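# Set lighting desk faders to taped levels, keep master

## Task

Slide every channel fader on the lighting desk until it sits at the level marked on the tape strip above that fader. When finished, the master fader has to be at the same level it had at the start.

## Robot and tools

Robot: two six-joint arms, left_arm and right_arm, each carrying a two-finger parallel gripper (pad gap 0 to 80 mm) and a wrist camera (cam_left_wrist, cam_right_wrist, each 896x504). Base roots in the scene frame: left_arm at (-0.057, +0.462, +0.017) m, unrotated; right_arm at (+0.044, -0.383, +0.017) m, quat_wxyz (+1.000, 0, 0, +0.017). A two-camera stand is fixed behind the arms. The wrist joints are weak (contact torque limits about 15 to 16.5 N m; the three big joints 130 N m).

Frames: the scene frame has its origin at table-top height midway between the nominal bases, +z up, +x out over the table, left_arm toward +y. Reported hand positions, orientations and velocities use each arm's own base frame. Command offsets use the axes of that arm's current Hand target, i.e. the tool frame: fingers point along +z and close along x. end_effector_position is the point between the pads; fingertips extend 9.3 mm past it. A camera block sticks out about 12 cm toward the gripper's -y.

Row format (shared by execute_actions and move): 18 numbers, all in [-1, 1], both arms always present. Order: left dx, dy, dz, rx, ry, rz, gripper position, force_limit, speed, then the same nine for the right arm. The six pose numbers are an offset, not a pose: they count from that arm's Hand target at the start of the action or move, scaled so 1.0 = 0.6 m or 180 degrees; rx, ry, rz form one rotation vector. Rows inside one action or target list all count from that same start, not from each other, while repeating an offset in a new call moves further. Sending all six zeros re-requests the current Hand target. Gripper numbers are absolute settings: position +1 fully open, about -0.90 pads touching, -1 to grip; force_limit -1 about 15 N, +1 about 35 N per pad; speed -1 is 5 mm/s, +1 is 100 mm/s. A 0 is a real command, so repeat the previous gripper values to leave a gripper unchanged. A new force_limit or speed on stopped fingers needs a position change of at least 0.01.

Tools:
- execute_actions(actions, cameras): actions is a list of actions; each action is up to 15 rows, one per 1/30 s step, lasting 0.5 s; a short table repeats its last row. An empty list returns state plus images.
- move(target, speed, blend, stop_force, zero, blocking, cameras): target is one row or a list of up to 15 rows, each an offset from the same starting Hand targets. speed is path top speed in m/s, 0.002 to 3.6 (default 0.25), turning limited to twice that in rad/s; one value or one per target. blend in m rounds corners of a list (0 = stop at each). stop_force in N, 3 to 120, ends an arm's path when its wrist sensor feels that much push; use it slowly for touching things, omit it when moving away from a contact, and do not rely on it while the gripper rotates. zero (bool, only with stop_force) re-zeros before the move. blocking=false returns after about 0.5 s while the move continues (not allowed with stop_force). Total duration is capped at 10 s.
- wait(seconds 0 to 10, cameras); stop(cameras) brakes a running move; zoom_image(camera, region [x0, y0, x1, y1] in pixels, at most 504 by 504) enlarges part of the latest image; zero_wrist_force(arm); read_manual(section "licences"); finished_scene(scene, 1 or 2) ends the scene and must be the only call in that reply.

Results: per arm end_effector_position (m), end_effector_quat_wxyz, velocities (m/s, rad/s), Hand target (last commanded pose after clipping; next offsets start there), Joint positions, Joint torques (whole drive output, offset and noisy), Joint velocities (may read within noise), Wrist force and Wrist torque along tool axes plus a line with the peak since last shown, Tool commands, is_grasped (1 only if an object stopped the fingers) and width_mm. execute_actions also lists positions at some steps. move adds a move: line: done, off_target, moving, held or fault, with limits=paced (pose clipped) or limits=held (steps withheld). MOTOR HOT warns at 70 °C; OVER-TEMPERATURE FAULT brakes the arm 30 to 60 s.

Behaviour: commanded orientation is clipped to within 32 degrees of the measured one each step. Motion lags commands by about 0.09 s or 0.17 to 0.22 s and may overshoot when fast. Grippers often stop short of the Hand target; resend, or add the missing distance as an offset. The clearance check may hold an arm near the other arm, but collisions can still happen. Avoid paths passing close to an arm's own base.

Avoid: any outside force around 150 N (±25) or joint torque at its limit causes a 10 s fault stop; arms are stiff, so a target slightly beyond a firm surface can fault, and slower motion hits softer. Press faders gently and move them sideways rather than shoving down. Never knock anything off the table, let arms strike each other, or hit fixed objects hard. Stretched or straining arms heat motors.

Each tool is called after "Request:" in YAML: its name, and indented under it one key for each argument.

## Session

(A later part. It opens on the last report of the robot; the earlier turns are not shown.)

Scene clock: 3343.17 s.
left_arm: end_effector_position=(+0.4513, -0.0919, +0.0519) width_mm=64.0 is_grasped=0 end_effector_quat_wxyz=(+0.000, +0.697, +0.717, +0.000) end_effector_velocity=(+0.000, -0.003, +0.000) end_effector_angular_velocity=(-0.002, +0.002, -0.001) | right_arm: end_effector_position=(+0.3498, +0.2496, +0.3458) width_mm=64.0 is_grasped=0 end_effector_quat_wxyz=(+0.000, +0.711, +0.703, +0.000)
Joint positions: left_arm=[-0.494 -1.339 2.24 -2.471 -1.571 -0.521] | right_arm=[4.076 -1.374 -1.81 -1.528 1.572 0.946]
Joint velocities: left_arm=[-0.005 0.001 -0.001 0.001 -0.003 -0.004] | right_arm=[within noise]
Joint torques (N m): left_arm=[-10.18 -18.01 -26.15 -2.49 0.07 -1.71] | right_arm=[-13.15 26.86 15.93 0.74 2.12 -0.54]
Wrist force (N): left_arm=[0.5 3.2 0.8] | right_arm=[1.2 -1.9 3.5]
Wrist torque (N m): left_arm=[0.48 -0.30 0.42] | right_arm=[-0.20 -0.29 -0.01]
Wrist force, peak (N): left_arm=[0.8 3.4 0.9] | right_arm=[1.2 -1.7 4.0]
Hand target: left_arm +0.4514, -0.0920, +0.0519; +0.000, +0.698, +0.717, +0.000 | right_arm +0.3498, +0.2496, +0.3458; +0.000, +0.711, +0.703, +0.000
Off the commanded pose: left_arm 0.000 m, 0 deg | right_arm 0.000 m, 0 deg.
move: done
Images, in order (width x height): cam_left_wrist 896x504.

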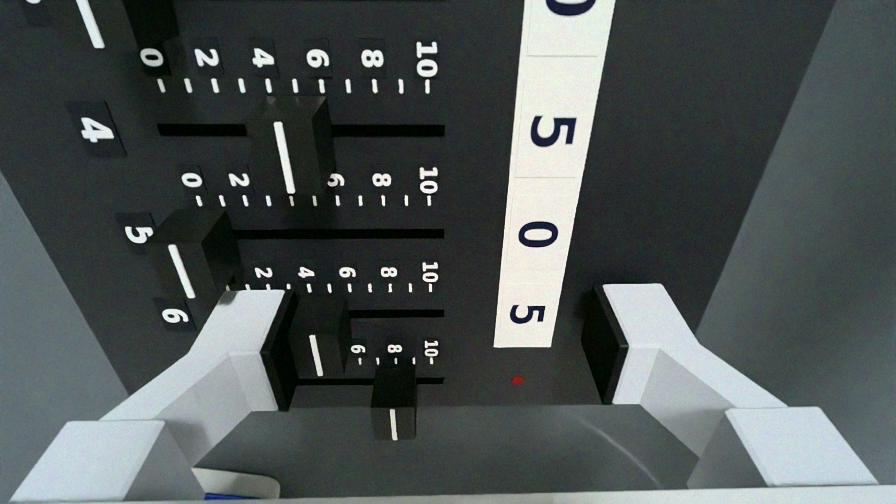

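Request:
move:
  target:
    - [-0.0443,-0.0004,0,0,0,0,0.62,-1,0,0,0,0,0,0,0,0.62,-1,0]
    - [-0.0438,-0.0744,0,0,0,0,0.62,-1,0,0,0,0,0,0,0,0.62,-1,0]
  speed: [0.2,0.2]
  blend: [0.006,0]
  cameras: ["cam_left_wrist"]

Request:
zoom_image:
  camera: "cam_left_wrist"
  region: [320, 200, 570, 340]

Request:
move:
  target:
    - [-0.0005,0.074,0,0,0,0,0.62,-1,0,0,0,0,0,0,0,0.62,-1,0]
  speed: [0.2]
  blend: [0]
  cameras: ["cam_left_wrist"]

Request:
zoom_image:
  camera: "cam_left_wrist"
  region: [320, 200, 570, 340]

Scene clock: 3370.73 s.
left_arm: end_effector_position=(+0.4076, -0.1195, +0.0520) width_mm=64.0 is_grasped=0 end_effector_quat_wxyz=(+0.000, +0.698, +0.717, +0.000) | right_arm: end_effector_position=(+0.3498, +0.2496, +0.3458) width_mm=64.0 is_grasped=0 end_effector_quat_wxyz=(+0.000, +0.711, +0.703, +0.000)
Joint positions: left_arm=[-0.604 -1.411 2.336 -2.496 -1.571 -0.631] | right_arm=[4.076 -1.374 -1.81 -1.528 1.572 0.946]
Joint torques (N m): left_arm=[-3.42 -30.83 -5.21 -1.1 1.96 -0.8] | right_arm=[-12.12 26.25 16.82 0.25 2.05 -0.78]
Wrist force (N): left_arm=[0.5 3.7 0.6] | right_arm=[1.2 -1.7 3.6]
Wrist torque (N m): left_arm=[0.52 -0.31 0.53] | right_arm=[-0.18 -0.29 -0.01]
Wrist force, peak (N): left_arm=[-1.5 5.7 0.4] | right_arm=[1.1 -2.0 4.1]
Hand target: left_arm +0.4075, -0.1194, +0.0520; +0.000, +0.698, +0.717, +0.000 | right_arm +0.3498, +0.2496, +0.3458; +0.000, +0.711, +0.703, +0.000
Off the commanded pose: left_arm 0.000 m, 0 deg | right_arm 0.000 m, 0 deg.
move: done
Images, in order (width x height): cam_left_wrist 896x504.

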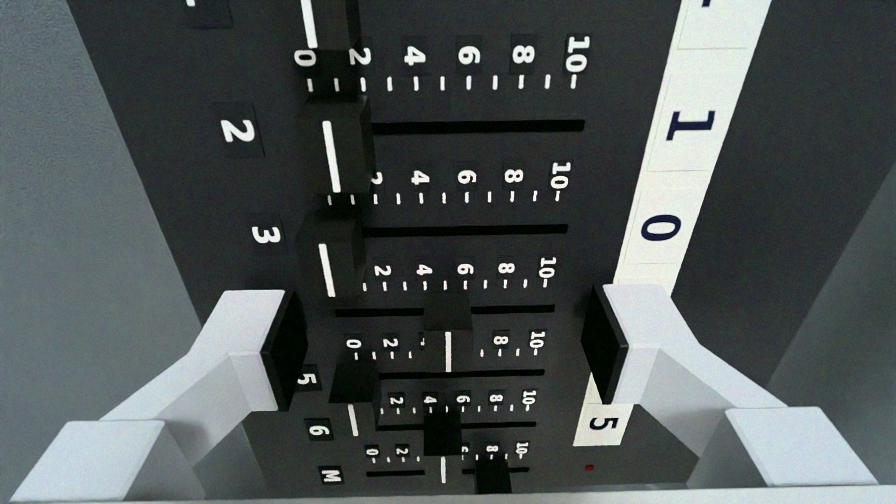

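Scaled by 2.016 from the camera's 896x504 image, which has a finer 1280x720 frame.

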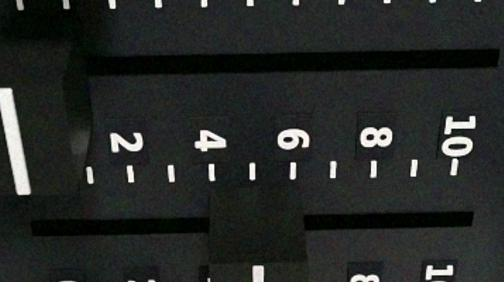

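Scene clock: 3371.57 s.
left_arm: end_effector_position=(+0.4518, -0.1185, +0.0519) width_mm=64.0 is_grasped=0 end_effector_quat_wxyz=(+0.000, +0.697, +0.717, +0.000) | right_arm: end_effector_position=(+0.3498, +0.2496, +0.3458) width_mm=64.0 is_grasped=0 end_effector_quat_wxyz=(+0.000, +0.711, +0.703, +0.000)
Joint positions: left_arm=[-0.546 -1.326 2.222 -2.466 -1.571 -0.573] | right_arm=[4.076 -1.374 -1.81 -1.528 1.572 0.946]
Joint torques (N m): left_arm=[-8.88 -24.76 -17.52 -4.57 -1.79 -1.17] | right_arm=[-12.81 26.95 16.13 0.46 2.27 -0.86]
Wrist force (N): left_arm=[0.7 3.3 0.7] | right_arm=[1.1 -2.0 3.7]
Wrist torque (N m): left_arm=[0.47 -0.33 0.42] | right_arm=[-0.20 -0.28 -0.01]
Wrist force, peak (N): left_arm=[0.6 4.7 0.5] | right_arm=[1.2 -1.7 4.1]
Hand target: left_arm +0.4519, -0.1186, +0.0519; +0.000, +0.698, +0.717, +0.000 | right_arm +0.3498, +0.2496, +0.3458; +0.000, +0.711, +0.703, +0.000
Off the commanded pose: left_arm 0.000 m, 0 deg | right_arm 0.000 m, 0 deg.
move: done
Images, in order (width x height): cam_left_wrist 896x504.

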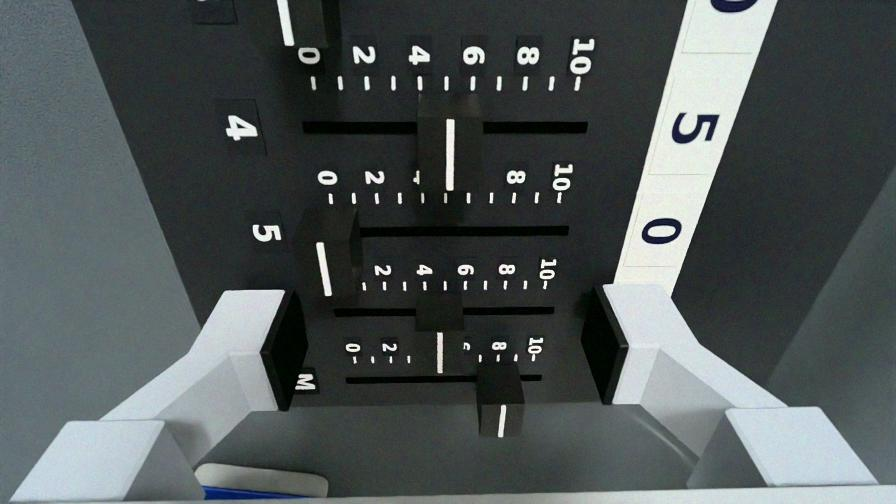

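Scaled by 2.016 from the camera's 896x504 image, which has a finer 1280x720 frame.

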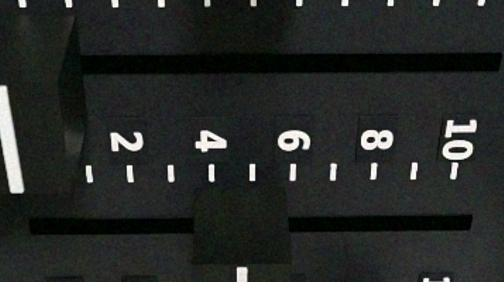

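Request:
move:
  target:
    - [0.0426,0.0002,0,0,0,0,0.62,-1,0,0,0,0,0,0,0,0.62,-1,0]
    - [0,0,0,0,0,0,0.62,-1,0,0,0,0,0,0,0,0.62,-1,0]
    - [0.001,-0.1383,-0.16,0,0,0,0.62,-1,0,0,0,0,0,0,0,0.62,-1,0]
  speed: [0.06,0.2,0.3]
  blend: [0,0.006,0]
  cameras: ["cam_left_wrist"]

Request:
zoom_image:
  camera: "cam_left_wrist"
  region: [370, 40, 570, 190]

Request:
zoom_image:
  camera: "cam_left_wrist"
  region: [380, 270, 500, 370]

Scene clock: 3443.90 s.
left_arm: end_effector_position=(+0.3690, -0.1201, +0.1480) width_mm=64.0 is_grasped=0 end_effector_quat_wxyz=(+0.000, +0.698, +0.717, +0.000) | right_arm: end_effector_position=(+0.3498, +0.2496, +0.3458) width_mm=64.0 is_grasped=0 end_effector_quat_wxyz=(+0.000, +0.711, +0.703, +0.000)
Joint positions: left_arm=[-0.665 -1.715 2.305 -2.161 -1.571 -0.692] | right_arm=[4.076 -1.374 -1.81 -1.528 1.572 0.946]
Joint torques (N m): left_arm=[-2.43 -21.74 -31.62 0.06 1.54 -1.42] | right_arm=[-12.18 26.79 16.27 -0.03 2.23 -0.78]
Wrist force (N): left_arm=[0.3 3.6 0.6] | right_arm=[1.2 -1.5 3.7]
Wrist torque (N m): left_arm=[0.50 -0.27 0.53] | right_arm=[-0.16 -0.29 -0.01]
Wrist force, peak (N): left_arm=[-1.8 6.1 1.7] | right_arm=[1.2 -1.8 4.0]
Hand target: left_arm +0.3690, -0.1202, +0.1480; +0.000, +0.698, +0.717, +0.000 | right_arm +0.3498, +0.2496, +0.3458; +0.000, +0.711, +0.703, +0.000
Off the commanded pose: left_arm 0.000 m, 0 deg | right_arm 0.000 m, 0 deg.
move: done
Images, in order (width x height): cam_left_wrist 896x504.

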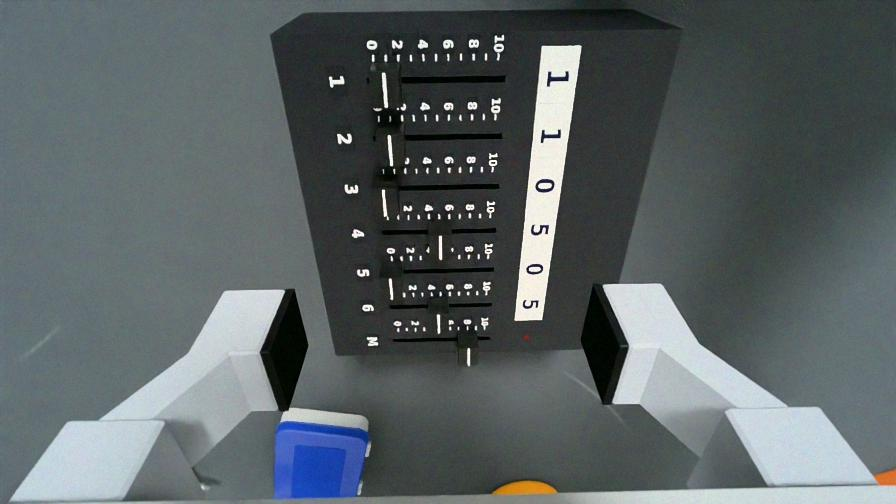

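Scaled by 2.520 from the camera's 896x504 image, which has a finer 1280x720 frame.

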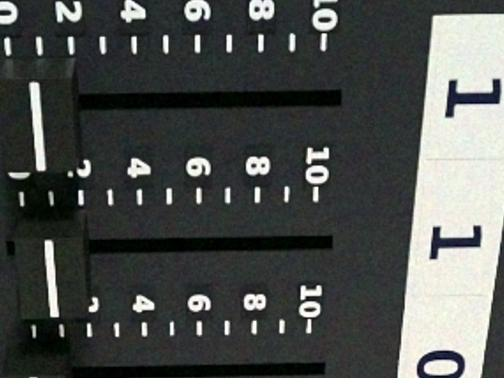

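Scaled by 4.200 from the camera's 896x504 image, which has a finer 1280x720 frame.

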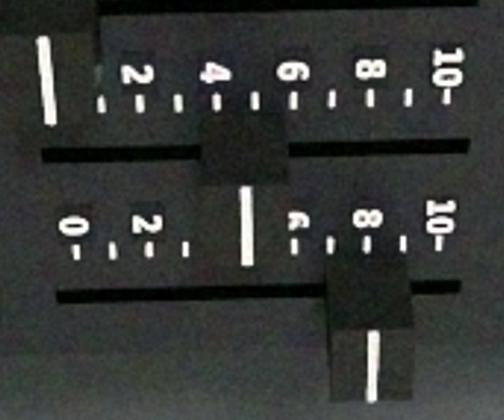

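Request:
move:
  target:
    - [-0.0005,0.0642,0.1,0,0,0,0.62,-1,0,0,0,0,0,0,0,0.62,-1,0]
    - [-0.0005,0.0642,0.16,0,0,0,0.62,-1,0,0,0,0,0,0,0,0.62,-1,0]
    - [-0.0338,0.0642,0.16,0,0,0,0.62,-1,0,0,0,0,0,0,0,0.62,-1,0]
    - [-0.0005,0.0642,0.16,0,0,0,0.62,-1,0,0,0,0,0,0,0,0.62,-1,0]
  speed: [0.25,0.1,0.2,0.2]
  blend: [0.01,0,0,0]
  cameras: ["cam_left_wrist"]

Request:
zoom_image:
  camera: "cam_left_wrist"
  region: [380, 265, 560, 365]

Request:
move:
  target:
    - [0.0333,0,0,0,0,0,0.62,-1,0,0,0,0,0,0,0,0.62,-1,0]
    - [0,0,0,0,0,0,0.62,-1,0,0,0,0,0,0,0,0.62,-1,0]
  speed: [0.2,0.2]
  blend: [0,0]
  cameras: ["cam_left_wrist"]

Request:
zoom_image:
  camera: "cam_left_wrist"
  region: [380, 265, 560, 365]

Request:
move:
  target:
    - [0,-0.0333,0,0,0,0,0.62,-1,0,0,0,0,0,0,0,0.62,-1,0]
    - [0,0,0,0,0,0,0.62,-1,0,0,0,0,0,0,0,0.62,-1,0]
  speed: [0.2,0.2]
  blend: [0,0]
  cameras: ["cam_left_wrist"]

Request:
zoom_image:
  camera: "cam_left_wrist"
  region: [380, 265, 560, 365]

Request:
move:
  target:
    - [0,0.0333,0,0,0,0,0.62,-1,0,0,0,0,0,0,0,0.62,-1,0]
    - [0,0,0,0,0,0,0.62,-1,0,0,0,0,0,0,0,0.62,-1,0]
  speed: [0.2,0.2]
  blend: [0,0]
  cameras: ["cam_left_wrist"]

Request:
zoom_image:
  camera: "cam_left_wrist"
  region: [380, 265, 560, 365]

Scene clock: 3502.47 s.
left_arm: end_effector_position=(+0.4074, -0.1195, +0.0520) width_mm=64.0 is_grasped=0 end_effector_quat_wxyz=(+0.000, +0.698, +0.717, +0.000) | right_arm: end_effector_position=(+0.3498, +0.2496, +0.3458) width_mm=64.0 is_grasped=0 end_effector_quat_wxyz=(+0.000, +0.711, +0.703, +0.000)
Joint positions: left_arm=[-0.604 -1.411 2.337 -2.496 -1.571 -0.631] | right_arm=[4.076 -1.374 -1.81 -1.528 1.572 0.946]
Joint torques (N m): left_arm=[9.23 -18.95 -21.12 -0.1 -1.62 1.42] | right_arm=[-13.02 26.7 15.78 -0.07 2.06 -0.62]
Wrist force (N): left_arm=[0.6 3.4 0.4] | right_arm=[1.3 -1.8 3.6]
Wrist torque (N m): left_arm=[0.50 -0.32 0.42] | right_arm=[-0.19 -0.30 -0.01]
Wrist force, peak (N): left_arm=[0.0 5.3 1.0] | right_arm=[1.2 -1.7 4.0]
Hand target: left_arm +0.4074, -0.1195, +0.0520; +0.000, +0.698, +0.717, +0.000 | right_arm +0.3498, +0.2496, +0.3458; +0.000, +0.711, +0.703, +0.000
Off the commanded pose: left_arm 0.000 m, 0 deg | right_arm 0.000 m, 0 deg.
move: done
Images, in order (width x height): cam_left_wrist 896x504.

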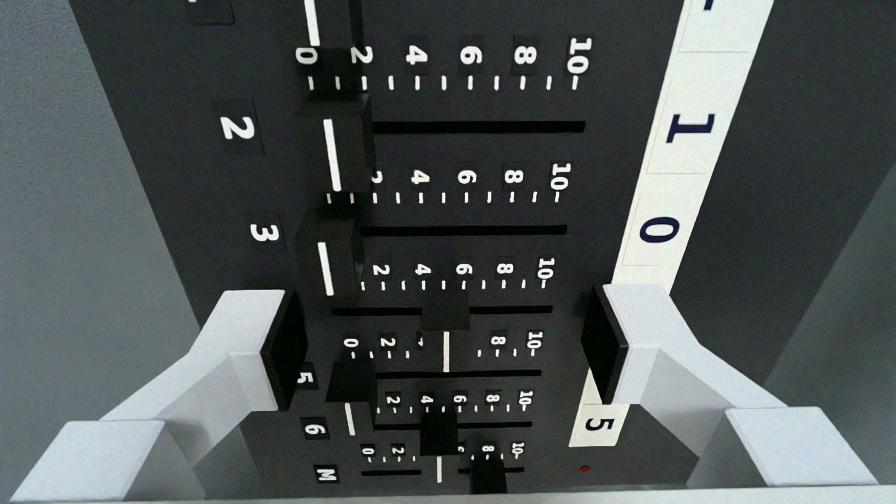

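Scaled by 2.800 from the camera's 896x504 image, which has a finer 1280x720 frame.

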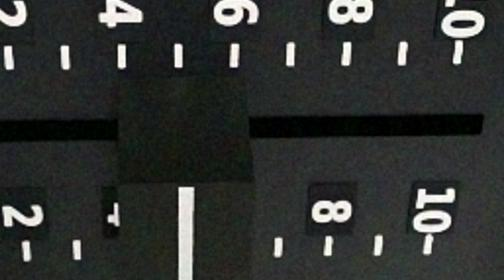

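Scene clock: 3503.63 s.
left_arm: end_effector_position=(+0.4075, -0.1194, +0.0520) width_mm=64.0 is_grasped=0 end_effector_quat_wxyz=(+0.000, +0.698, +0.717, +0.000) | right_arm: end_effector_position=(+0.3498, +0.2496, +0.3458) width_mm=64.0 is_grasped=0 end_effector_quat_wxyz=(+0.000, +0.711, +0.703, +0.000)
Joint positions: left_arm=[-0.604 -1.411 2.337 -2.496 -1.571 -0.631] | right_arm=[4.076 -1.374 -1.81 -1.528 1.572 0.946]
Joint torques (N m): left_arm=[-10.85 -27.44 -7.23 -4.08 1.95 -1.56] | right_arm=[-13.12 26.03 16.62 0.02 2.12 -0.64]
Wrist force (N): left_arm=[0.6 3.6 0.6] | right_arm=[0.9 -1.8 3.4]
Wrist torque (N m): left_arm=[0.51 -0.32 0.53] | right_arm=[-0.18 -0.26 -0.02]
Wrist force, peak (N): left_arm=[2.7 3.6 0.6] | right_arm=[1.4 -1.8 3.9]
Hand target: left_arm +0.4074, -0.1195, +0.0520; +0.000, +0.698, +0.717, +0.000 | right_arm +0.3498, +0.2496, +0.3458; +0.000, +0.711, +0.703, +0.000
Off the commanded pose: left_arm 0.000 m, 0 deg | right_arm 0.000 m, 0 deg.
move: done
Images, in order (width x height): cam_left_wrist 896x504.

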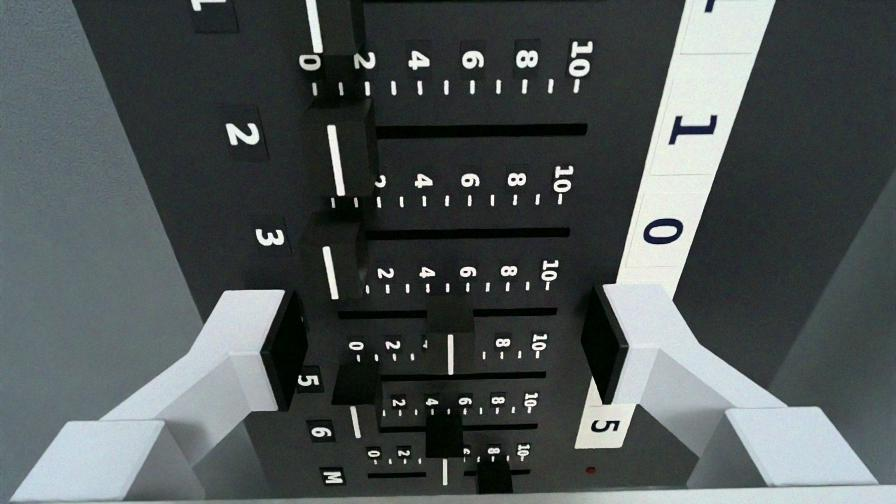

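Scaled by 2.800 from the camera's 896x504 image, which has a finer 1280x720 frame.

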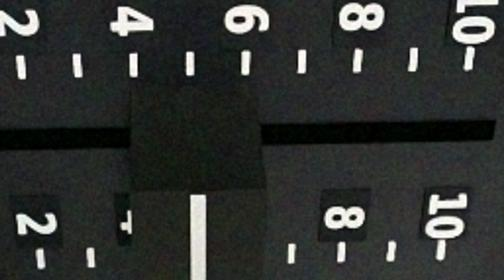

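Scene clock: 3504.80 s.
left_arm: end_effector_position=(+0.4073, -0.1194, +0.0519) width_mm=64.0 is_grasped=0 end_effector_quat_wxyz=(+0.000, +0.697, +0.717, +0.000) | right_arm: end_effector_position=(+0.3498, +0.2496, +0.3458) width_mm=64.0 is_grasped=0 end_effector_quat_wxyz=(+0.000, +0.711, +0.703, +0.000)
Joint positions: left_arm=[-0.604 -1.411 2.337 -2.496 -1.571 -0.631] | right_arm=[4.076 -1.374 -1.81 -1.528 1.572 0.946]
Joint torques (N m): left_arm=[6.22 -14.09 -26.22 -4.44 -1.74 1.39] | right_arm=[-13.3 27.09 16.32 0.16 2.05 -0.64]
Wrist force (N): left_arm=[0.6 3.4 0.7] | right_arm=[1.0 -1.6 3.8]
Wrist torque (N m): left_arm=[0.50 -0.32 0.43] | right_arm=[-0.16 -0.26 -0.01]
Wrist force, peak (N): left_arm=[0.7 6.1 0.4] | right_arm=[1.1 -1.8 4.0]
Hand target: left_arm +0.4074, -0.1195, +0.0520; +0.000, +0.698, +0.717, +0.000 | right_arm +0.3498, +0.2496, +0.3458; +0.000, +0.711, +0.703, +0.000
Off the commanded pose: left_arm 0.000 m, 0 deg | right_arm 0.000 m, 0 deg.
move: done
Images, in order (width x height): cam_left_wrist 896x504.

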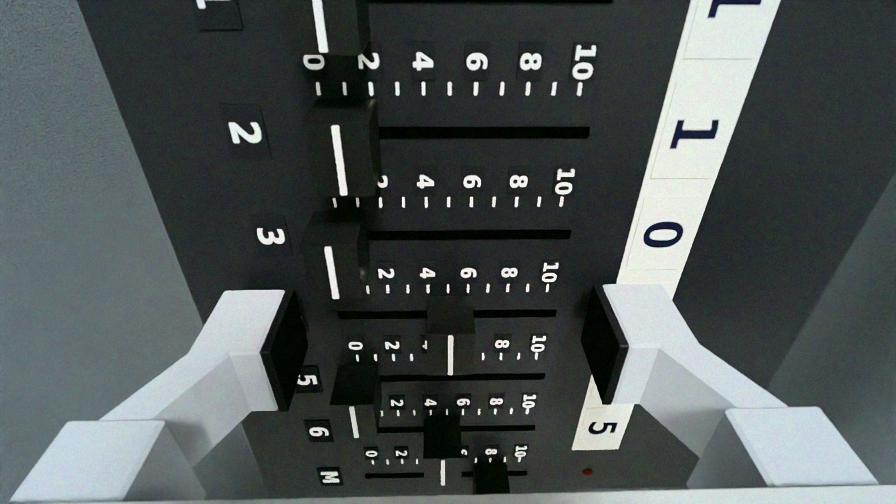

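Scaled by 2.800 from the camera's 896x504 image, which has a finer 1280x720 frame.

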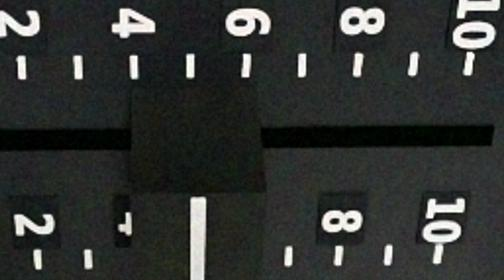

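Scene clock: 3505.97 s.
left_arm: end_effector_position=(+0.4075, -0.1195, +0.0520) width_mm=64.0 is_grasped=0 end_effector_quat_wxyz=(+0.000, +0.698, +0.717, +0.000) | right_arm: end_effector_position=(+0.3498, +0.2496, +0.3458) width_mm=64.0 is_grasped=0 end_effector_quat_wxyz=(+0.000, +0.711, +0.703, +0.000)
Joint positions: left_arm=[-0.604 -1.411 2.336 -2.496 -1.571 -0.631] | right_arm=[4.076 -1.374 -1.81 -1.528 1.572 0.946]
Joint torques (N m): left_arm=[-2.52 -30.07 -5.89 -0.88 1.94 -1.1] | right_arm=[-13.28 26.66 16.2 -0.02 2.02 -0.74]
Wrist force (N): left_arm=[0.6 3.4 0.5] | right_arm=[1.1 -1.7 3.9]
Wrist torque (N m): left_arm=[0.50 -0.33 0.53] | right_arm=[-0.17 -0.28 -0.01]
Wrist force, peak (N): left_arm=[0.6 6.1 -0.1] | right_arm=[1.1 -2.0 3.9]
Hand target: left_arm +0.4074, -0.1195, +0.0520; +0.000, +0.698, +0.717, +0.000 | right_arm +0.3498, +0.2496, +0.3458; +0.000, +0.711, +0.703, +0.000
Off the commanded pose: left_arm 0.000 m, 0 deg | right_arm 0.000 m, 0 deg.
move: done
Images, in order (width x height): cam_left_wrist 896x504.

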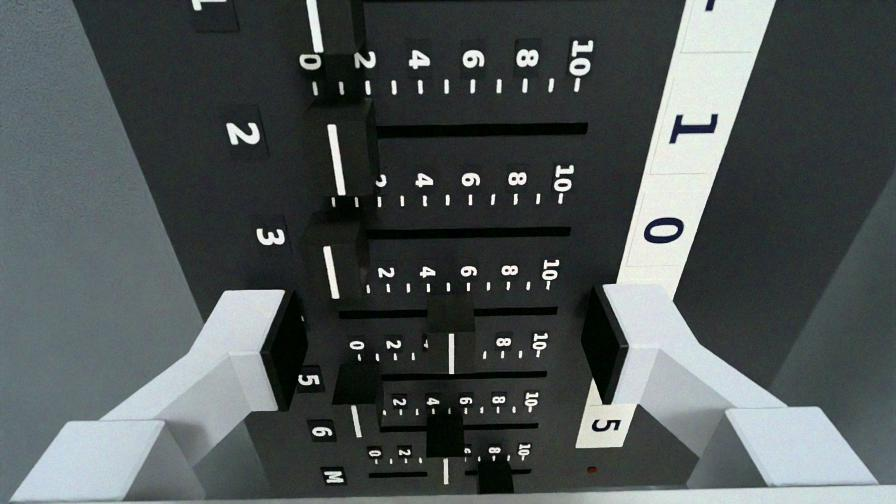

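Scaled by 2.800 from the camera's 896x504 image, which has a finer 1280x720 frame.

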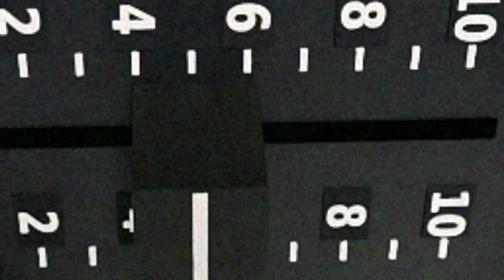

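Request:
move:
  target:
    - [0,0,-0.03,0,0,0,-0.425,-1,0,0,0,0,0,0,0,0.62,-1,0]
    - [-0.029,-0.111,-0.03,0,0,0,-0.425,-1,0,0,0,0,0,0,0,0.62,-1,0]
    - [-0.029,-0.111,0,0,0,0,-1,-1,0,0,0,0,0,0,0,0.62,-1,0]
  speed: [0.15,0.3,0.15]
  blend: [0.005,0.006,0]
  cameras: ["cam_left_wrist"]

Request:
zoom_image:
  camera: "cam_left_wrist"
  region: [380, 250, 680, 470]

Scene clock: 3527.53 s.
left_arm: end_effector_position=(+0.3413, -0.1386, +0.0520) width_mm=9.7 is_grasped=1 end_effector_quat_wxyz=(+0.000, +0.698, +0.717, +0.000) | right_arm: end_effector_position=(+0.3498, +0.2496, +0.3458) width_mm=64.0 is_grasped=0 end_effector_quat_wxyz=(+0.000, +0.711, +0.703, +0.000)
Joint positions: left_arm=[-0.756 -1.536 2.483 -2.518 -1.571 -0.783] | right_arm=[4.076 -1.374 -1.81 -1.528 1.572 0.946]
Joint torques (N m): left_arm=[-11.62 -7.71 -25.68 -4.68 -1.64 -1.64] | right_arm=[-12.18 27.05 17.16 -0.07 2.4 -0.87]
Wrist force (N): left_arm=[1.9 3.2 -0.2] | right_arm=[1.2 -1.9 3.9]
Wrist torque (N m): left_arm=[0.45 -0.35 0.54] | right_arm=[-0.20 -0.29 -0.01]
Wrist force, peak (N): left_arm=[2.1 6.9 0.2] | right_arm=[1.0 -2.0 4.1]
Hand target: left_arm +0.3413, -0.1386, +0.0520; +0.000, +0.698, +0.717, +0.000 | right_arm +0.3498, +0.2496, +0.3458; +0.000, +0.711, +0.703, +0.000
Off the commanded pose: left_arm 0.000 m, 0 deg | right_arm 0.000 m, 0 deg.
move: done
Images, in order (width x height): cam_left_wrist 896x504.

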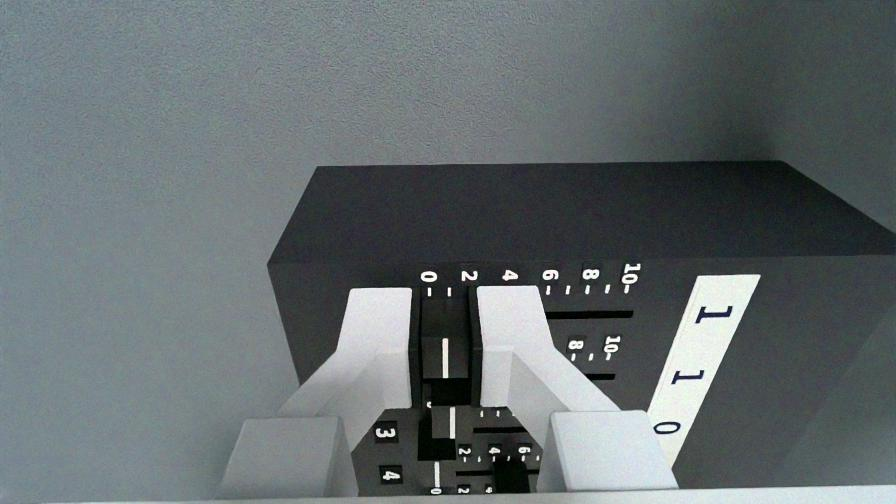

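Scaled by 1.680 from the camera's 896x504 image, which has a finer 1280x720 frame.

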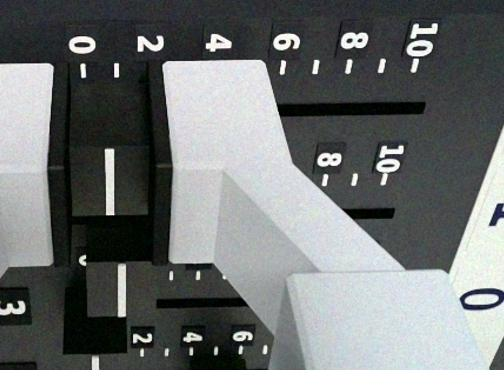

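Request:
wait:
  seconds: 0

Request:
move:
  target:
    - [0,0,0,0,0,0,-1,-1,0,0,0,0,0,0,0,0.62,-1,0]
    - [0.0398,0,0,0,0,0,-0.425,-1,0,0,0,0,0,0,0,0.62,-1,0]
    - [0.0398,0,-0.03,0,0,0,-0.425,-1,0,0,0,0,0,0,0,0.62,-1,0]
    - [0.0015,0.037,-0.03,0,0,0,-0.425,-1,0,0,0,0,0,0,0,0.62,-1,0]
    - [0.0015,0.037,0,0,0,0,-1,-1,0,0,0,0,0,0,0,0.62,-1,0]
    - [0.0242,0.037,0,0,0,0,-0.425,-1,0,0,0,0,0,0,0,0.62,-1,0]
    - [0.0242,0.037,-0.03,0,0,0,-0.425,-1,0,0,0,0,0,0,0,0.62,-1,0]
    - [-0.0056,0.074,-0.03,0,0,0,-0.425,-1,0,0,0,0,0,0,0,0.62,-1,0]
    - [-0.0056,0.074,0,0,0,0,-1,-1,0,0,0,0,0,0,0,0.62,-1,0]
    - [0.0611,0.074,0,0,0,0,-0.425,-1,0,0,0,0,0,0,0,0.62,-1,0]
    - [0.0611,0.074,-0.03,0,0,0,-0.425,-1,0,0,0,0,0,0,0,0.62,-1,0]
  speed: [0.3,0.08,0.2,0.3,0.15,0.08,0.2,0.3,0.15,0.08,0.2]
  blend: [0,0,0.006,0.006,0,0,0.006,0.006,0,0,0]

Request:
move:
  target: [-0.0288,-0.0273,-0.13,0,0,0,-0.425,-1,0,0,0,0,0,0,0,0.62,-1,0]
  speed: 0.3
  cameras: ["cam_left_wrist"]

Request:
zoom_image:
  camera: "cam_left_wrist"
  region: [370, 40, 570, 240]

Scene clock: 3563.33 s.
left_arm: end_effector_position=(+0.3413, -0.1386, +0.0520) width_mm=9.7 is_grasped=1 end_effector_quat_wxyz=(+0.000, +0.698, +0.717, +0.000) | right_arm: end_effector_position=(+0.3498, +0.2496, +0.3458) width_mm=64.0 is_grasped=0 end_effector_quat_wxyz=(+0.000, +0.711, +0.703, +0.000)
Joint positions: left_arm=[-0.756 -1.536 2.483 -2.518 -1.571 -0.783] | right_arm=[4.076 -1.374 -1.81 -1.528 1.572 0.946]
Joint torques (N m): left_arm=[-12.3 -8.2 -25.4 -4.58 -1.79 -1.53] | right_arm=[-13.29 26.67 17.18 -0.14 2.25 -0.5]
Wrist force (N): left_arm=[2.1 3.3 -0.2] | right_arm=[1.2 -1.7 3.6]
Wrist torque (N m): left_arm=[0.48 -0.35 0.54] | right_arm=[-0.17 -0.29 -0.01]
Wrist force, peak (N): left_arm=[2.0 3.5 -0.3] | right_arm=[1.1 -2.0 4.0]
Hand target: left_arm +0.3413, -0.1386, +0.0520; +0.000, +0.698, +0.717, +0.000 | right_arm +0.3498, +0.2496, +0.3458; +0.000, +0.711, +0.703, +0.000
Tool commands: left_gripper/position=-1.0 left_gripper/force_limit=-1.0 left_gripper/speed=+0.0 right_gripper/position=+0.62 right_gripper/force_limit=-1.0 right_gripper/speed=+0.0
Off the commanded pose: left_arm 0.000 m, 0 deg | right_arm 0.000 m, 0 deg.

Scene clock: 3570.73 s.
left_arm: end_effector_position=(+0.3848, -0.1009, +0.0701) width_mm=20.2 is_grasped=0 end_effector_quat_wxyz=(+0.000, +0.698, +0.717, +0.000) | right_arm: end_effector_position=(+0.3498, +0.2496, +0.3458) width_mm=64.0 is_grasped=0 end_effector_quat_wxyz=(+0.000, +0.711, +0.703, +0.000)
Joint positions: left_arm=[-0.598 -1.518 2.389 -2.442 -1.571 -0.625] | right_arm=[4.076 -1.374 -1.81 -1.528 1.572 0.946]
Joint torques (N m): left_arm=[7.38 -10.77 -7.23 -4.78 -1.57 -0.01] | right_arm=[-14.31 25.52 16.04 -0.01 2.23 -0.62]
Wrist force (N): left_arm=[0.4 3.4 0.7] | right_arm=[1.0 -1.8 3.7]
Wrist torque (N m): left_arm=[0.48 -0.32 0.43] | right_arm=[-0.18 -0.26 -0.01]
Wrist force, peak (N): left_arm=[-0.6 7.2 -0.5] | right_arm=[1.3 -1.9 4.0]
Hand target: left_arm +0.3847, -0.1008, +0.0700; +0.000, +0.698, +0.717, +0.000 | right_arm +0.3498, +0.2496, +0.3458; +0.000, +0.711, +0.703, +0.000
Off the commanded pose: left_arm 0.000 m, 0 deg | right_arm 0.000 m, 0 deg.
move: done

Scene clock: 3571.60 s.
left_arm: end_effector_position=(+0.3689, -0.1185, +0.1479) width_mm=20.2 is_grasped=0 end_effector_quat_wxyz=(+0.000, +0.698, +0.717, +0.000) end_effector_velocity=(-0.001, +0.002, +0.000) end_effector_angular_velocity=(+0.004, +0.004, +0.002) | right_arm: end_effector_position=(+0.3498, +0.2496, +0.3458) width_mm=64.0 is_grasped=0 end_effector_quat_wxyz=(+0.000, +0.711, +0.703, +0.000)
Joint positions: left_arm=[-0.662 -1.716 2.307 -2.161 -1.571 -0.689] | right_arm=[4.076 -1.374 -1.81 -1.528 1.572 0.946]
Joint velocities: left_arm=[0.002 -0.001 0 0.007 0.001 0] | right_arm=[within noise]
Joint torques (N m): left_arm=[6.57 -21.92 -21.27 -0.3 1.96 0.36] | right_arm=[-13.13 26.28 17.54 -0.07 2.1 -0.52]
Wrist force (N): left_arm=[0.2 3.6 0.6] | right_arm=[1.0 -1.9 3.7]
Wrist torque (N m): left_arm=[0.51 -0.26 0.53] | right_arm=[-0.20 -0.27 -0.01]
Wrist force, peak (N): left_arm=[0.8 3.7 2.8] | right_arm=[1.3 -2.0 3.9]
Hand target: left_arm +0.3689, -0.1185, +0.1480; +0.000, +0.698, +0.717, +0.000 | right_arm +0.3498, +0.2496, +0.3458; +0.000, +0.711, +0.703, +0.000
Off the commanded pose: left_arm 0.000 m, 0 deg | right_arm 0.000 m, 0 deg.
move: done
Images, in order (width x height): cam_left_wrist 896x504.

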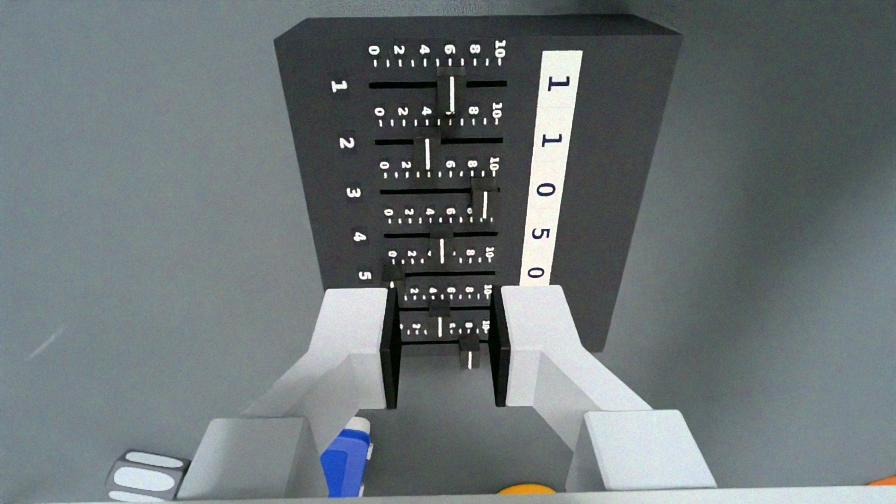

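Scaled by 2.520 from the camera's 896x504 image, which has a finer 1280x720 frame.

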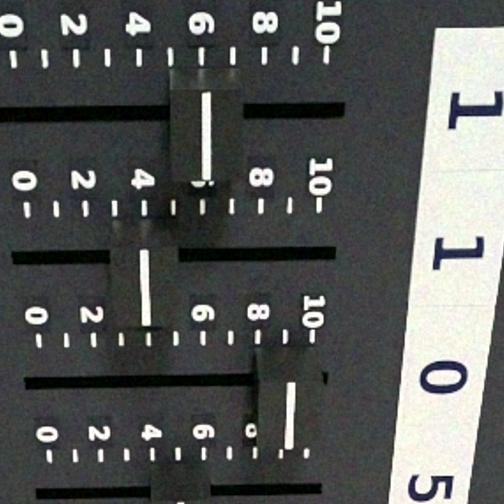

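Request:
move:
  target:
    - [0.0074,-0.0467,0.13,0,0,0,-0.425,-1,0,0,0,0,0,0,0,0.62,-1,0]
    - [0.0074,-0.0467,0.16,0,0,0,-1,-1,0,0,0,0,0,0,0,0.62,-1,0]
    - [-0.0301,-0.0467,0.16,0,0,0,-0.425,-1,0,0,0,0,0,0,0,0.62,-1,0]
    - [-0.0301,-0.0467,0.13,0,0,0,-0.425,-1,0,0,0,0,0,0,0,0.62,-1,0]
    - [-0.0086,-0.0097,0.13,0,0,0,-0.425,-1,0,0,0,0,0,0,0,0.62,-1,0]
    - [-0.0086,-0.0097,0.16,0,0,0,-1,-1,0,0,0,0,0,0,0,0.62,-1,0]
    - [-0.0306,-0.0097,0.16,0,0,0,-0.425,-1,0,0,0,0,0,0,0,0.62,-1,0]
    - [-0.0306,-0.0097,0.13,0,0,0,-0.425,-1,0,0,0,0,0,0,0,0.62,-1,0]
    - [0.0284,0.0273,0.13,0,0,0,-0.425,-1,0,0,0,0,0,0,0,0.62,-1,0]
    - [0.0284,0.0273,0.16,0,0,0,-1,-1,0,0,0,0,0,0,0,0.62,-1,0]
    - [-0.0382,0.0273,0.16,0,0,0,-0.425,-1,0,0,0,0,0,0,0,0.62,-1,0]
    - [-0.0382,0.0273,0.13,0,0,0,-0.425,-1,0,0,0,0,0,0,0,0.62,-1,0]
  speed: [0.3,0.15,0.08,0.2,0.3,0.15,0.08,0.2,0.3,0.15,0.08,0.2]
  blend: [0.006,0,0,0.006,0.006,0,0,0.006,0.006,0,0,0]

Request:
move:
  target:
    - [0.0334,0.111,0,0,0,0,-0.425,-1,0,0,0,0,0,0,0,0.62,-1,0]
    - [0.0334,0.111,0.03,0,0,0,-1,-1,0,0,0,0,0,0,0,0.62,-1,0]
    - [0.0356,0.111,0.03,0,0,0,-0.425,-1,0,0,0,0,0,0,0,0.62,-1,0]
    - [0.0356,0.111,0,0,0,0,-0.425,-1,0,0,0,0,0,0,0,0.62,-1,0]
    - [0.0382,-0.0273,-0.13,0,0,0,-0.425,-1,0,0,0,0,0,0,0,0.62,-1,0]
  speed: [0.3,0.15,0.08,0.2,0.3]
  blend: [0.006,0,0,0.006,0]
  cameras: ["cam_left_wrist"]

Request:
zoom_image:
  camera: "cam_left_wrist"
  region: [370, 40, 570, 190]

Request:
zoom_image:
  camera: "cam_left_wrist"
  region: [370, 180, 520, 370]

Scene clock: 3616.57 s.
left_arm: end_effector_position=(+0.3859, -0.1411, +0.0701) width_mm=20.2 is_grasped=0 end_effector_quat_wxyz=(+0.000, +0.698, +0.717, +0.000) | right_arm: end_effector_position=(+0.3498, +0.2496, +0.3458) width_mm=64.0 is_grasped=0 end_effector_quat_wxyz=(+0.000, +0.711, +0.703, +0.000)
Joint positions: left_arm=[-0.681 -1.487 2.355 -2.439 -1.571 -0.707] | right_arm=[4.076 -1.374 -1.81 -1.528 1.572 0.946]
Joint torques (N m): left_arm=[9.97 -11.88 -8.29 -4.78 1.91 -0.09] | right_arm=[-13.14 27 16.55 0.12 2.19 -0.4]
Wrist force (N): left_arm=[0.5 3.4 0.6] | right_arm=[1.1 -1.7 3.8]
Wrist torque (N m): left_arm=[0.48 -0.34 0.52] | right_arm=[-0.18 -0.27 -0.01]
Wrist force, peak (N): left_arm=[5.2 7.0 -0.8] | right_arm=[1.4 -1.8 4.0]
Hand target: left_arm +0.3858, -0.1410, +0.0700; +0.000, +0.698, +0.717, +0.000 | right_arm +0.3498, +0.2496, +0.3458; +0.000, +0.711, +0.703, +0.000
Off the commanded pose: left_arm 0.000 m, 0 deg | right_arm 0.000 m, 0 deg.
move: done

Scene clock: 3620.17 s.
left_arm: end_effector_position=(+0.3689, -0.1185, +0.1480) width_mm=20.2 is_grasped=0 end_effector_quat_wxyz=(+0.000, +0.698, +0.717, +0.000) end_effector_velocity=(-0.001, +0.001, +0.000) end_effector_angular_velocity=(+0.001, +0.002, +0.000) | right_arm: end_effector_position=(+0.3498, +0.2496, +0.3458) width_mm=64.0 is_grasped=0 end_effector_quat_wxyz=(+0.000, +0.711, +0.703, +0.000)
Joint positions: left_arm=[-0.662 -1.716 2.307 -2.161 -1.571 -0.688] | right_arm=[4.076 -1.374 -1.81 -1.528 1.572 0.946]
Joint velocities: left_arm=[0.001 -0.003 0 0.005 -0.001 0.001] | right_arm=[within noise]
Joint torques (N m): left_arm=[-6.34 -21.78 -27.82 -0.08 1.34 -1.79] | right_arm=[-12.19 26.46 16.66 0.03 2.12 -0.43]
Wrist force (N): left_arm=[0.5 3.3 0.5] | right_arm=[0.8 -1.6 3.7]
Wrist torque (N m): left_arm=[0.47 -0.29 0.53] | right_arm=[-0.16 -0.24 -0.01]
Wrist force, peak (N): left_arm=[3.7 8.2 -1.0] | right_arm=[1.3 -1.9 3.9]
Hand target: left_arm +0.3689, -0.1185, +0.1480; +0.000, +0.698, +0.717, +0.000 | right_arm +0.3498, +0.2496, +0.3458; +0.000, +0.711, +0.703, +0.000
Off the commanded pose: left_arm 0.000 m, 0 deg | right_arm 0.000 m, 0 deg.
move: done
Images, in order (width x height): cam_left_wrist 896x504.

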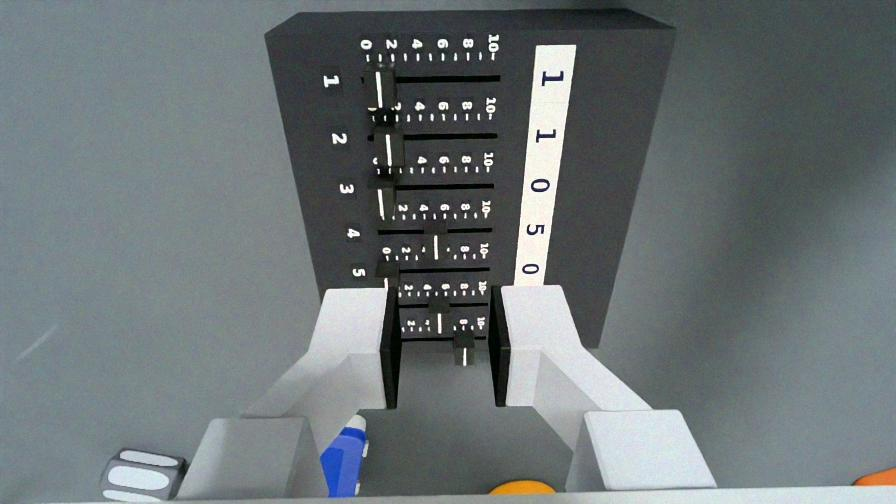

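Scaled by 2.520 from the camera's 896x504 image, which has a finer 1280x720 frame.

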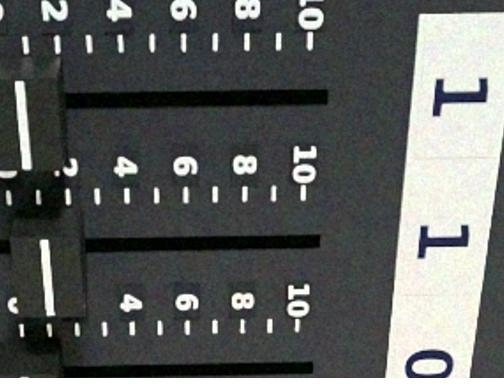

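Scaled by 2.653 from the camera's 896x504 image, which has a finer 1280x720 frame.

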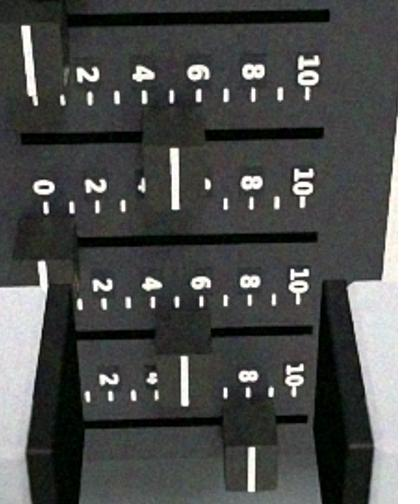

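Request:
execute_actions:
  actions: []
  cameras: ["cam_left_wrist"]

Request:
zoom_image:
  camera: "cam_left_wrist"
  region: [370, 40, 570, 190]

Request:
zoom_image:
  camera: "cam_left_wrist"
  region: [370, 180, 520, 370]

Scene clock: 3658.93 s.
left_arm: end_effector_position=(+0.3689, -0.1185, +0.1480) width_mm=20.2 is_grasped=0 end_effector_quat_wxyz=(+0.000, +0.698, +0.717, +0.000) | right_arm: end_effector_position=(+0.3498, +0.2496, +0.3458) width_mm=64.0 is_grasped=0 end_effector_quat_wxyz=(+0.000, +0.711, +0.703, +0.000)
Joint positions: left_arm=[-0.662 -1.717 2.307 -2.161 -1.571 -0.689] | right_arm=[4.076 -1.374 -1.81 -1.528 1.572 0.946]
Joint velocities: within noise
Joint torques (N m): left_arm=[-10.17 -20.91 -30.99 -0.26 -1.6 -1.58] | right_arm=[-12.23 26.72 16.87 -0.02 1.98 -0.52]
Wrist force (N): left_arm=[0.4 3.3 0.5] | right_arm=[1.1 -1.8 3.7]
Wrist torque (N m): left_arm=[0.46 -0.28 0.53] | right_arm=[-0.18 -0.27 -0.02]
Wrist force, peak (N): left_arm=[0.2 3.8 0.7] | right_arm=[1.2 -2.0 3.9]
Hand target: left_arm +0.3689, -0.1185, +0.1480; +0.000, +0.698, +0.717, +0.000 | right_arm +0.3498, +0.2496, +0.3458; +0.000, +0.711, +0.703, +0.000
Tool commands: left_gripper/position=-0.425 left_gripper/force_limit=-1.0 left_gripper/speed=+0.0 right_gripper/position=+0.62 right_gripper/force_limit=-1.0 right_gripper/speed=+0.0
Off the commanded pose: left_arm 0.000 m, 0 deg | right_arm 0.000 m, 0 deg.
Images, in order (width x height): cam_left_wrist 896x504.

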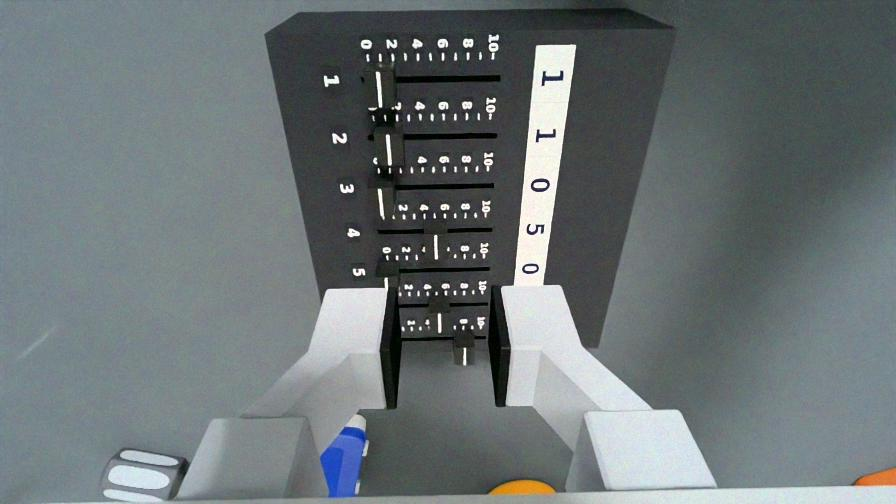

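Scaled by 2.520 from the camera's 896x504 image, which has a finer 1280x720 frame.

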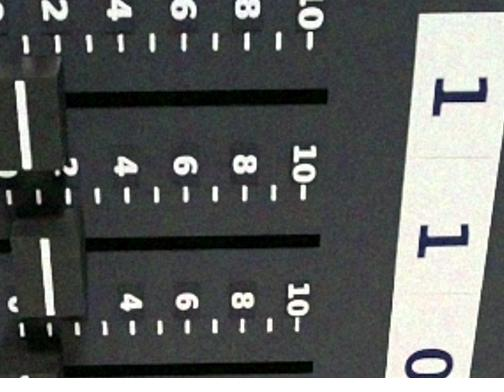

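Scaled by 2.653 from the camera's 896x504 image, which has a finer 1280x720 frame.

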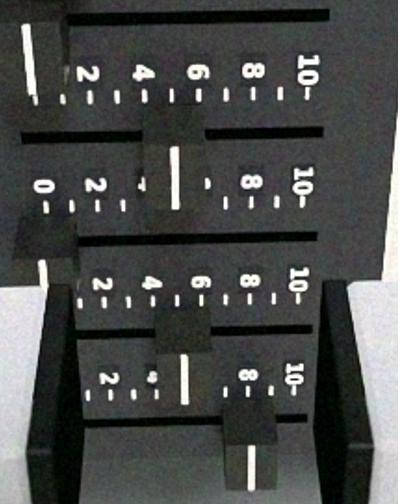

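Request:
move:
  target:
    - [-0.0275, -0.0097, 0.13, 0, 0, 0, -0.425, -1, 0, 0, 0, 0, 0, 0, 0, 0.62, -1, 0]
    - [-0.0275, -0.0097, 0.16, 0, 0, 0, -1, -1, 0, 0, 0, 0, 0, 0, 0, 0.62, -1, 0]
  speed: [0.25, 0.15]
  blend: [0.006, 0]
  cameras: ["cam_left_wrist"]

Request:
zoom_image:
  camera: "cam_left_wrist"
  region: [350, 250, 650, 480]

Scene clock: 3712.83 s.
left_arm: end_effector_position=(+0.3634, -0.1352, +0.0520) width_mm=9.7 is_grasped=1 end_effector_quat_wxyz=(+0.000, +0.698, +0.717, +0.000) | right_arm: end_effector_position=(+0.3498, +0.2496, +0.3458) width_mm=64.0 is_grasped=0 end_effector_quat_wxyz=(+0.000, +0.711, +0.703, +0.000)
Joint positions: left_arm=[-0.707 -1.491 2.433 -2.514 -1.571 -0.734] | right_arm=[4.076 -1.374 -1.81 -1.528 1.572 0.946]
Joint torques (N m): left_arm=[3.55 -10.06 -18.69 -4.39 1.99 -1.74] | right_arm=[-12.56 26.45 18.02 -0.01 2.21 -0.56]
Wrist force (N): left_arm=[-0.3 3.5 0.4] | right_arm=[1.1 -1.6 3.5]
Wrist torque (N m): left_arm=[0.51 -0.35 0.52] | right_arm=[-0.16 -0.28 -0.01]
Wrist force, peak (N): left_arm=[0.9 3.7 -2.5] | right_arm=[1.1 -1.8 4.1]
Hand target: left_arm +0.3634, -0.1352, +0.0520; +0.000, +0.698, +0.717, +0.000 | right_arm +0.3498, +0.2496, +0.3458; +0.000, +0.711, +0.703, +0.000
Off the commanded pose: left_arm 0.000 m, 0 deg | right_arm 0.000 m, 0 deg.
move: done
Images, in order (width x height): cam_left_wrist 896x504.

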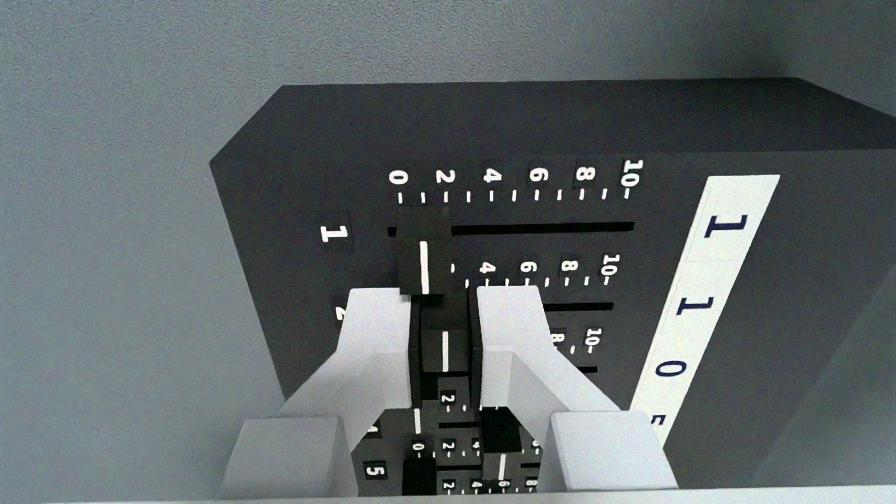

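Scaled by 1.680 from the camera's 896x504 image, which has a finer 1280x720 frame.

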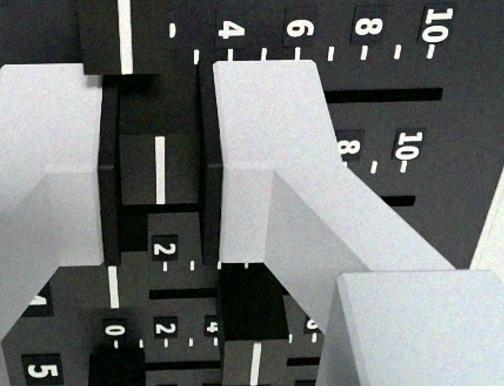

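Request:
move:
  target:
    - [0, 0, 0, 0, 0, 0, -0.425, -1, 0, 0, 0, 0, 0, 0, 0, 0.62, -1, 0]
    - [0, 0, -0.03, 0, 0, 0, -0.425, -1, 0, 0, 0, 0, 0, 0, 0, 0.62, -1, 0]
    - [0.0275, 0.0097, -0.16, 0, 0, 0, -0.425, -1, 0, 0, 0, 0, 0, 0, 0, 0.62, -1, 0]
  speed: [0.1, 0.2, 0.25]
  blend: [0, 0.006, 0]
  cameras: ["cam_left_wrist"]

Request:
zoom_image:
  camera: "cam_left_wrist"
  region: [370, 40, 570, 190]

Request:
zoom_image:
  camera: "cam_left_wrist"
  region: [370, 180, 520, 370]

Scene clock: 3811.40 s.
left_arm: end_effector_position=(+0.3688, -0.1184, +0.1479) width_mm=20.2 is_grasped=0 end_effector_quat_wxyz=(+0.000, +0.697, +0.717, +0.000) end_effector_velocity=(-0.001, +0.000, +0.000) end_effector_angular_velocity=(+0.001, +0.003, +0.000) | right_arm: end_effector_position=(+0.3498, +0.2496, +0.3458) width_mm=64.0 is_grasped=0 end_effector_quat_wxyz=(+0.000, +0.711, +0.703, +0.000)
Joint positions: left_arm=[-0.662 -1.716 2.307 -2.161 -1.571 -0.689] | right_arm=[4.076 -1.374 -1.81 -1.528 1.572 0.946]
Joint velocities: left_arm=[0 -0.001 -0.001 0.005 -0.001 0] | right_arm=[within noise]
Joint torques (N m): left_arm=[-8.25 -21.41 -29.73 -0.01 -1.75 -0.29] | right_arm=[-13 27.22 17.16 -0.1 2.32 -0.33]
Wrist force (N): left_arm=[0.8 3.4 0.4] | right_arm=[1.3 -1.5 3.7]
Wrist torque (N m): left_arm=[0.48 -0.32 0.42] | right_arm=[-0.15 -0.30 0.00]
Wrist force, peak (N): left_arm=[0.6 3.6 3.0] | right_arm=[1.0 -1.9 4.2]
Hand target: left_arm +0.3689, -0.1185, +0.1480; +0.000, +0.698, +0.717, +0.000 | right_arm +0.3498, +0.2496, +0.3458; +0.000, +0.711, +0.703, +0.000
Off the commanded pose: left_arm 0.000 m, 0 deg | right_arm 0.000 m, 0 deg.
move: done
Images, in order (width x height): cam_left_wrist 896x504.

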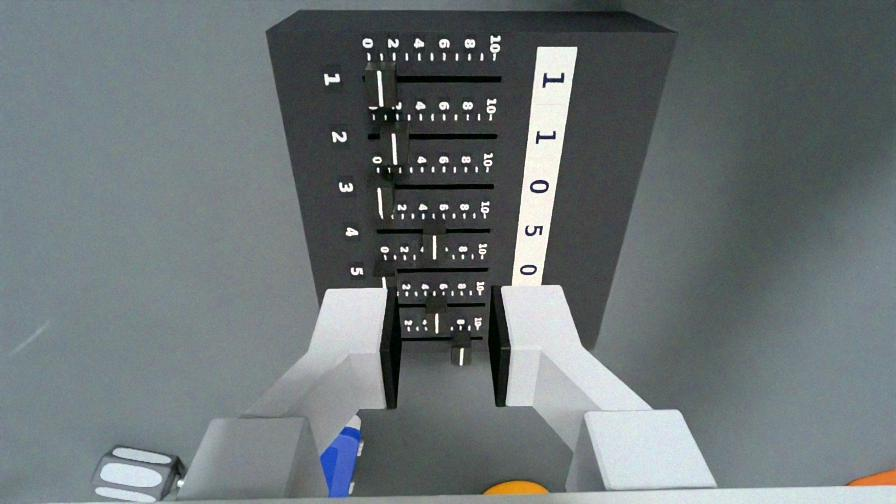

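Scaled by 2.520 from the camera's 896x504 image, which has a finer 1280x720 frame.

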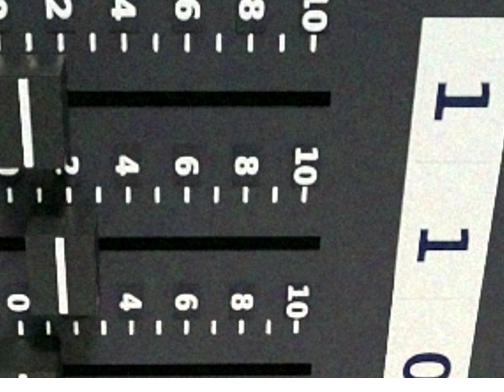

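Scaled by 2.653 from the camera's 896x504 image, which has a finer 1280x720 frame.

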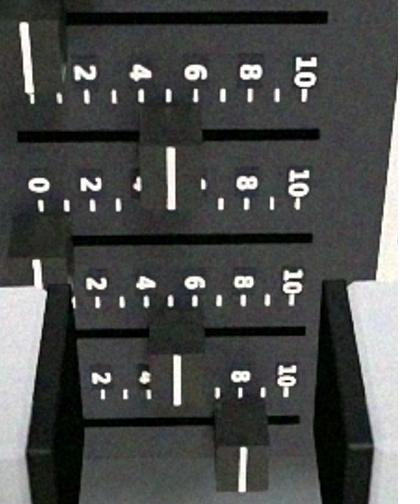

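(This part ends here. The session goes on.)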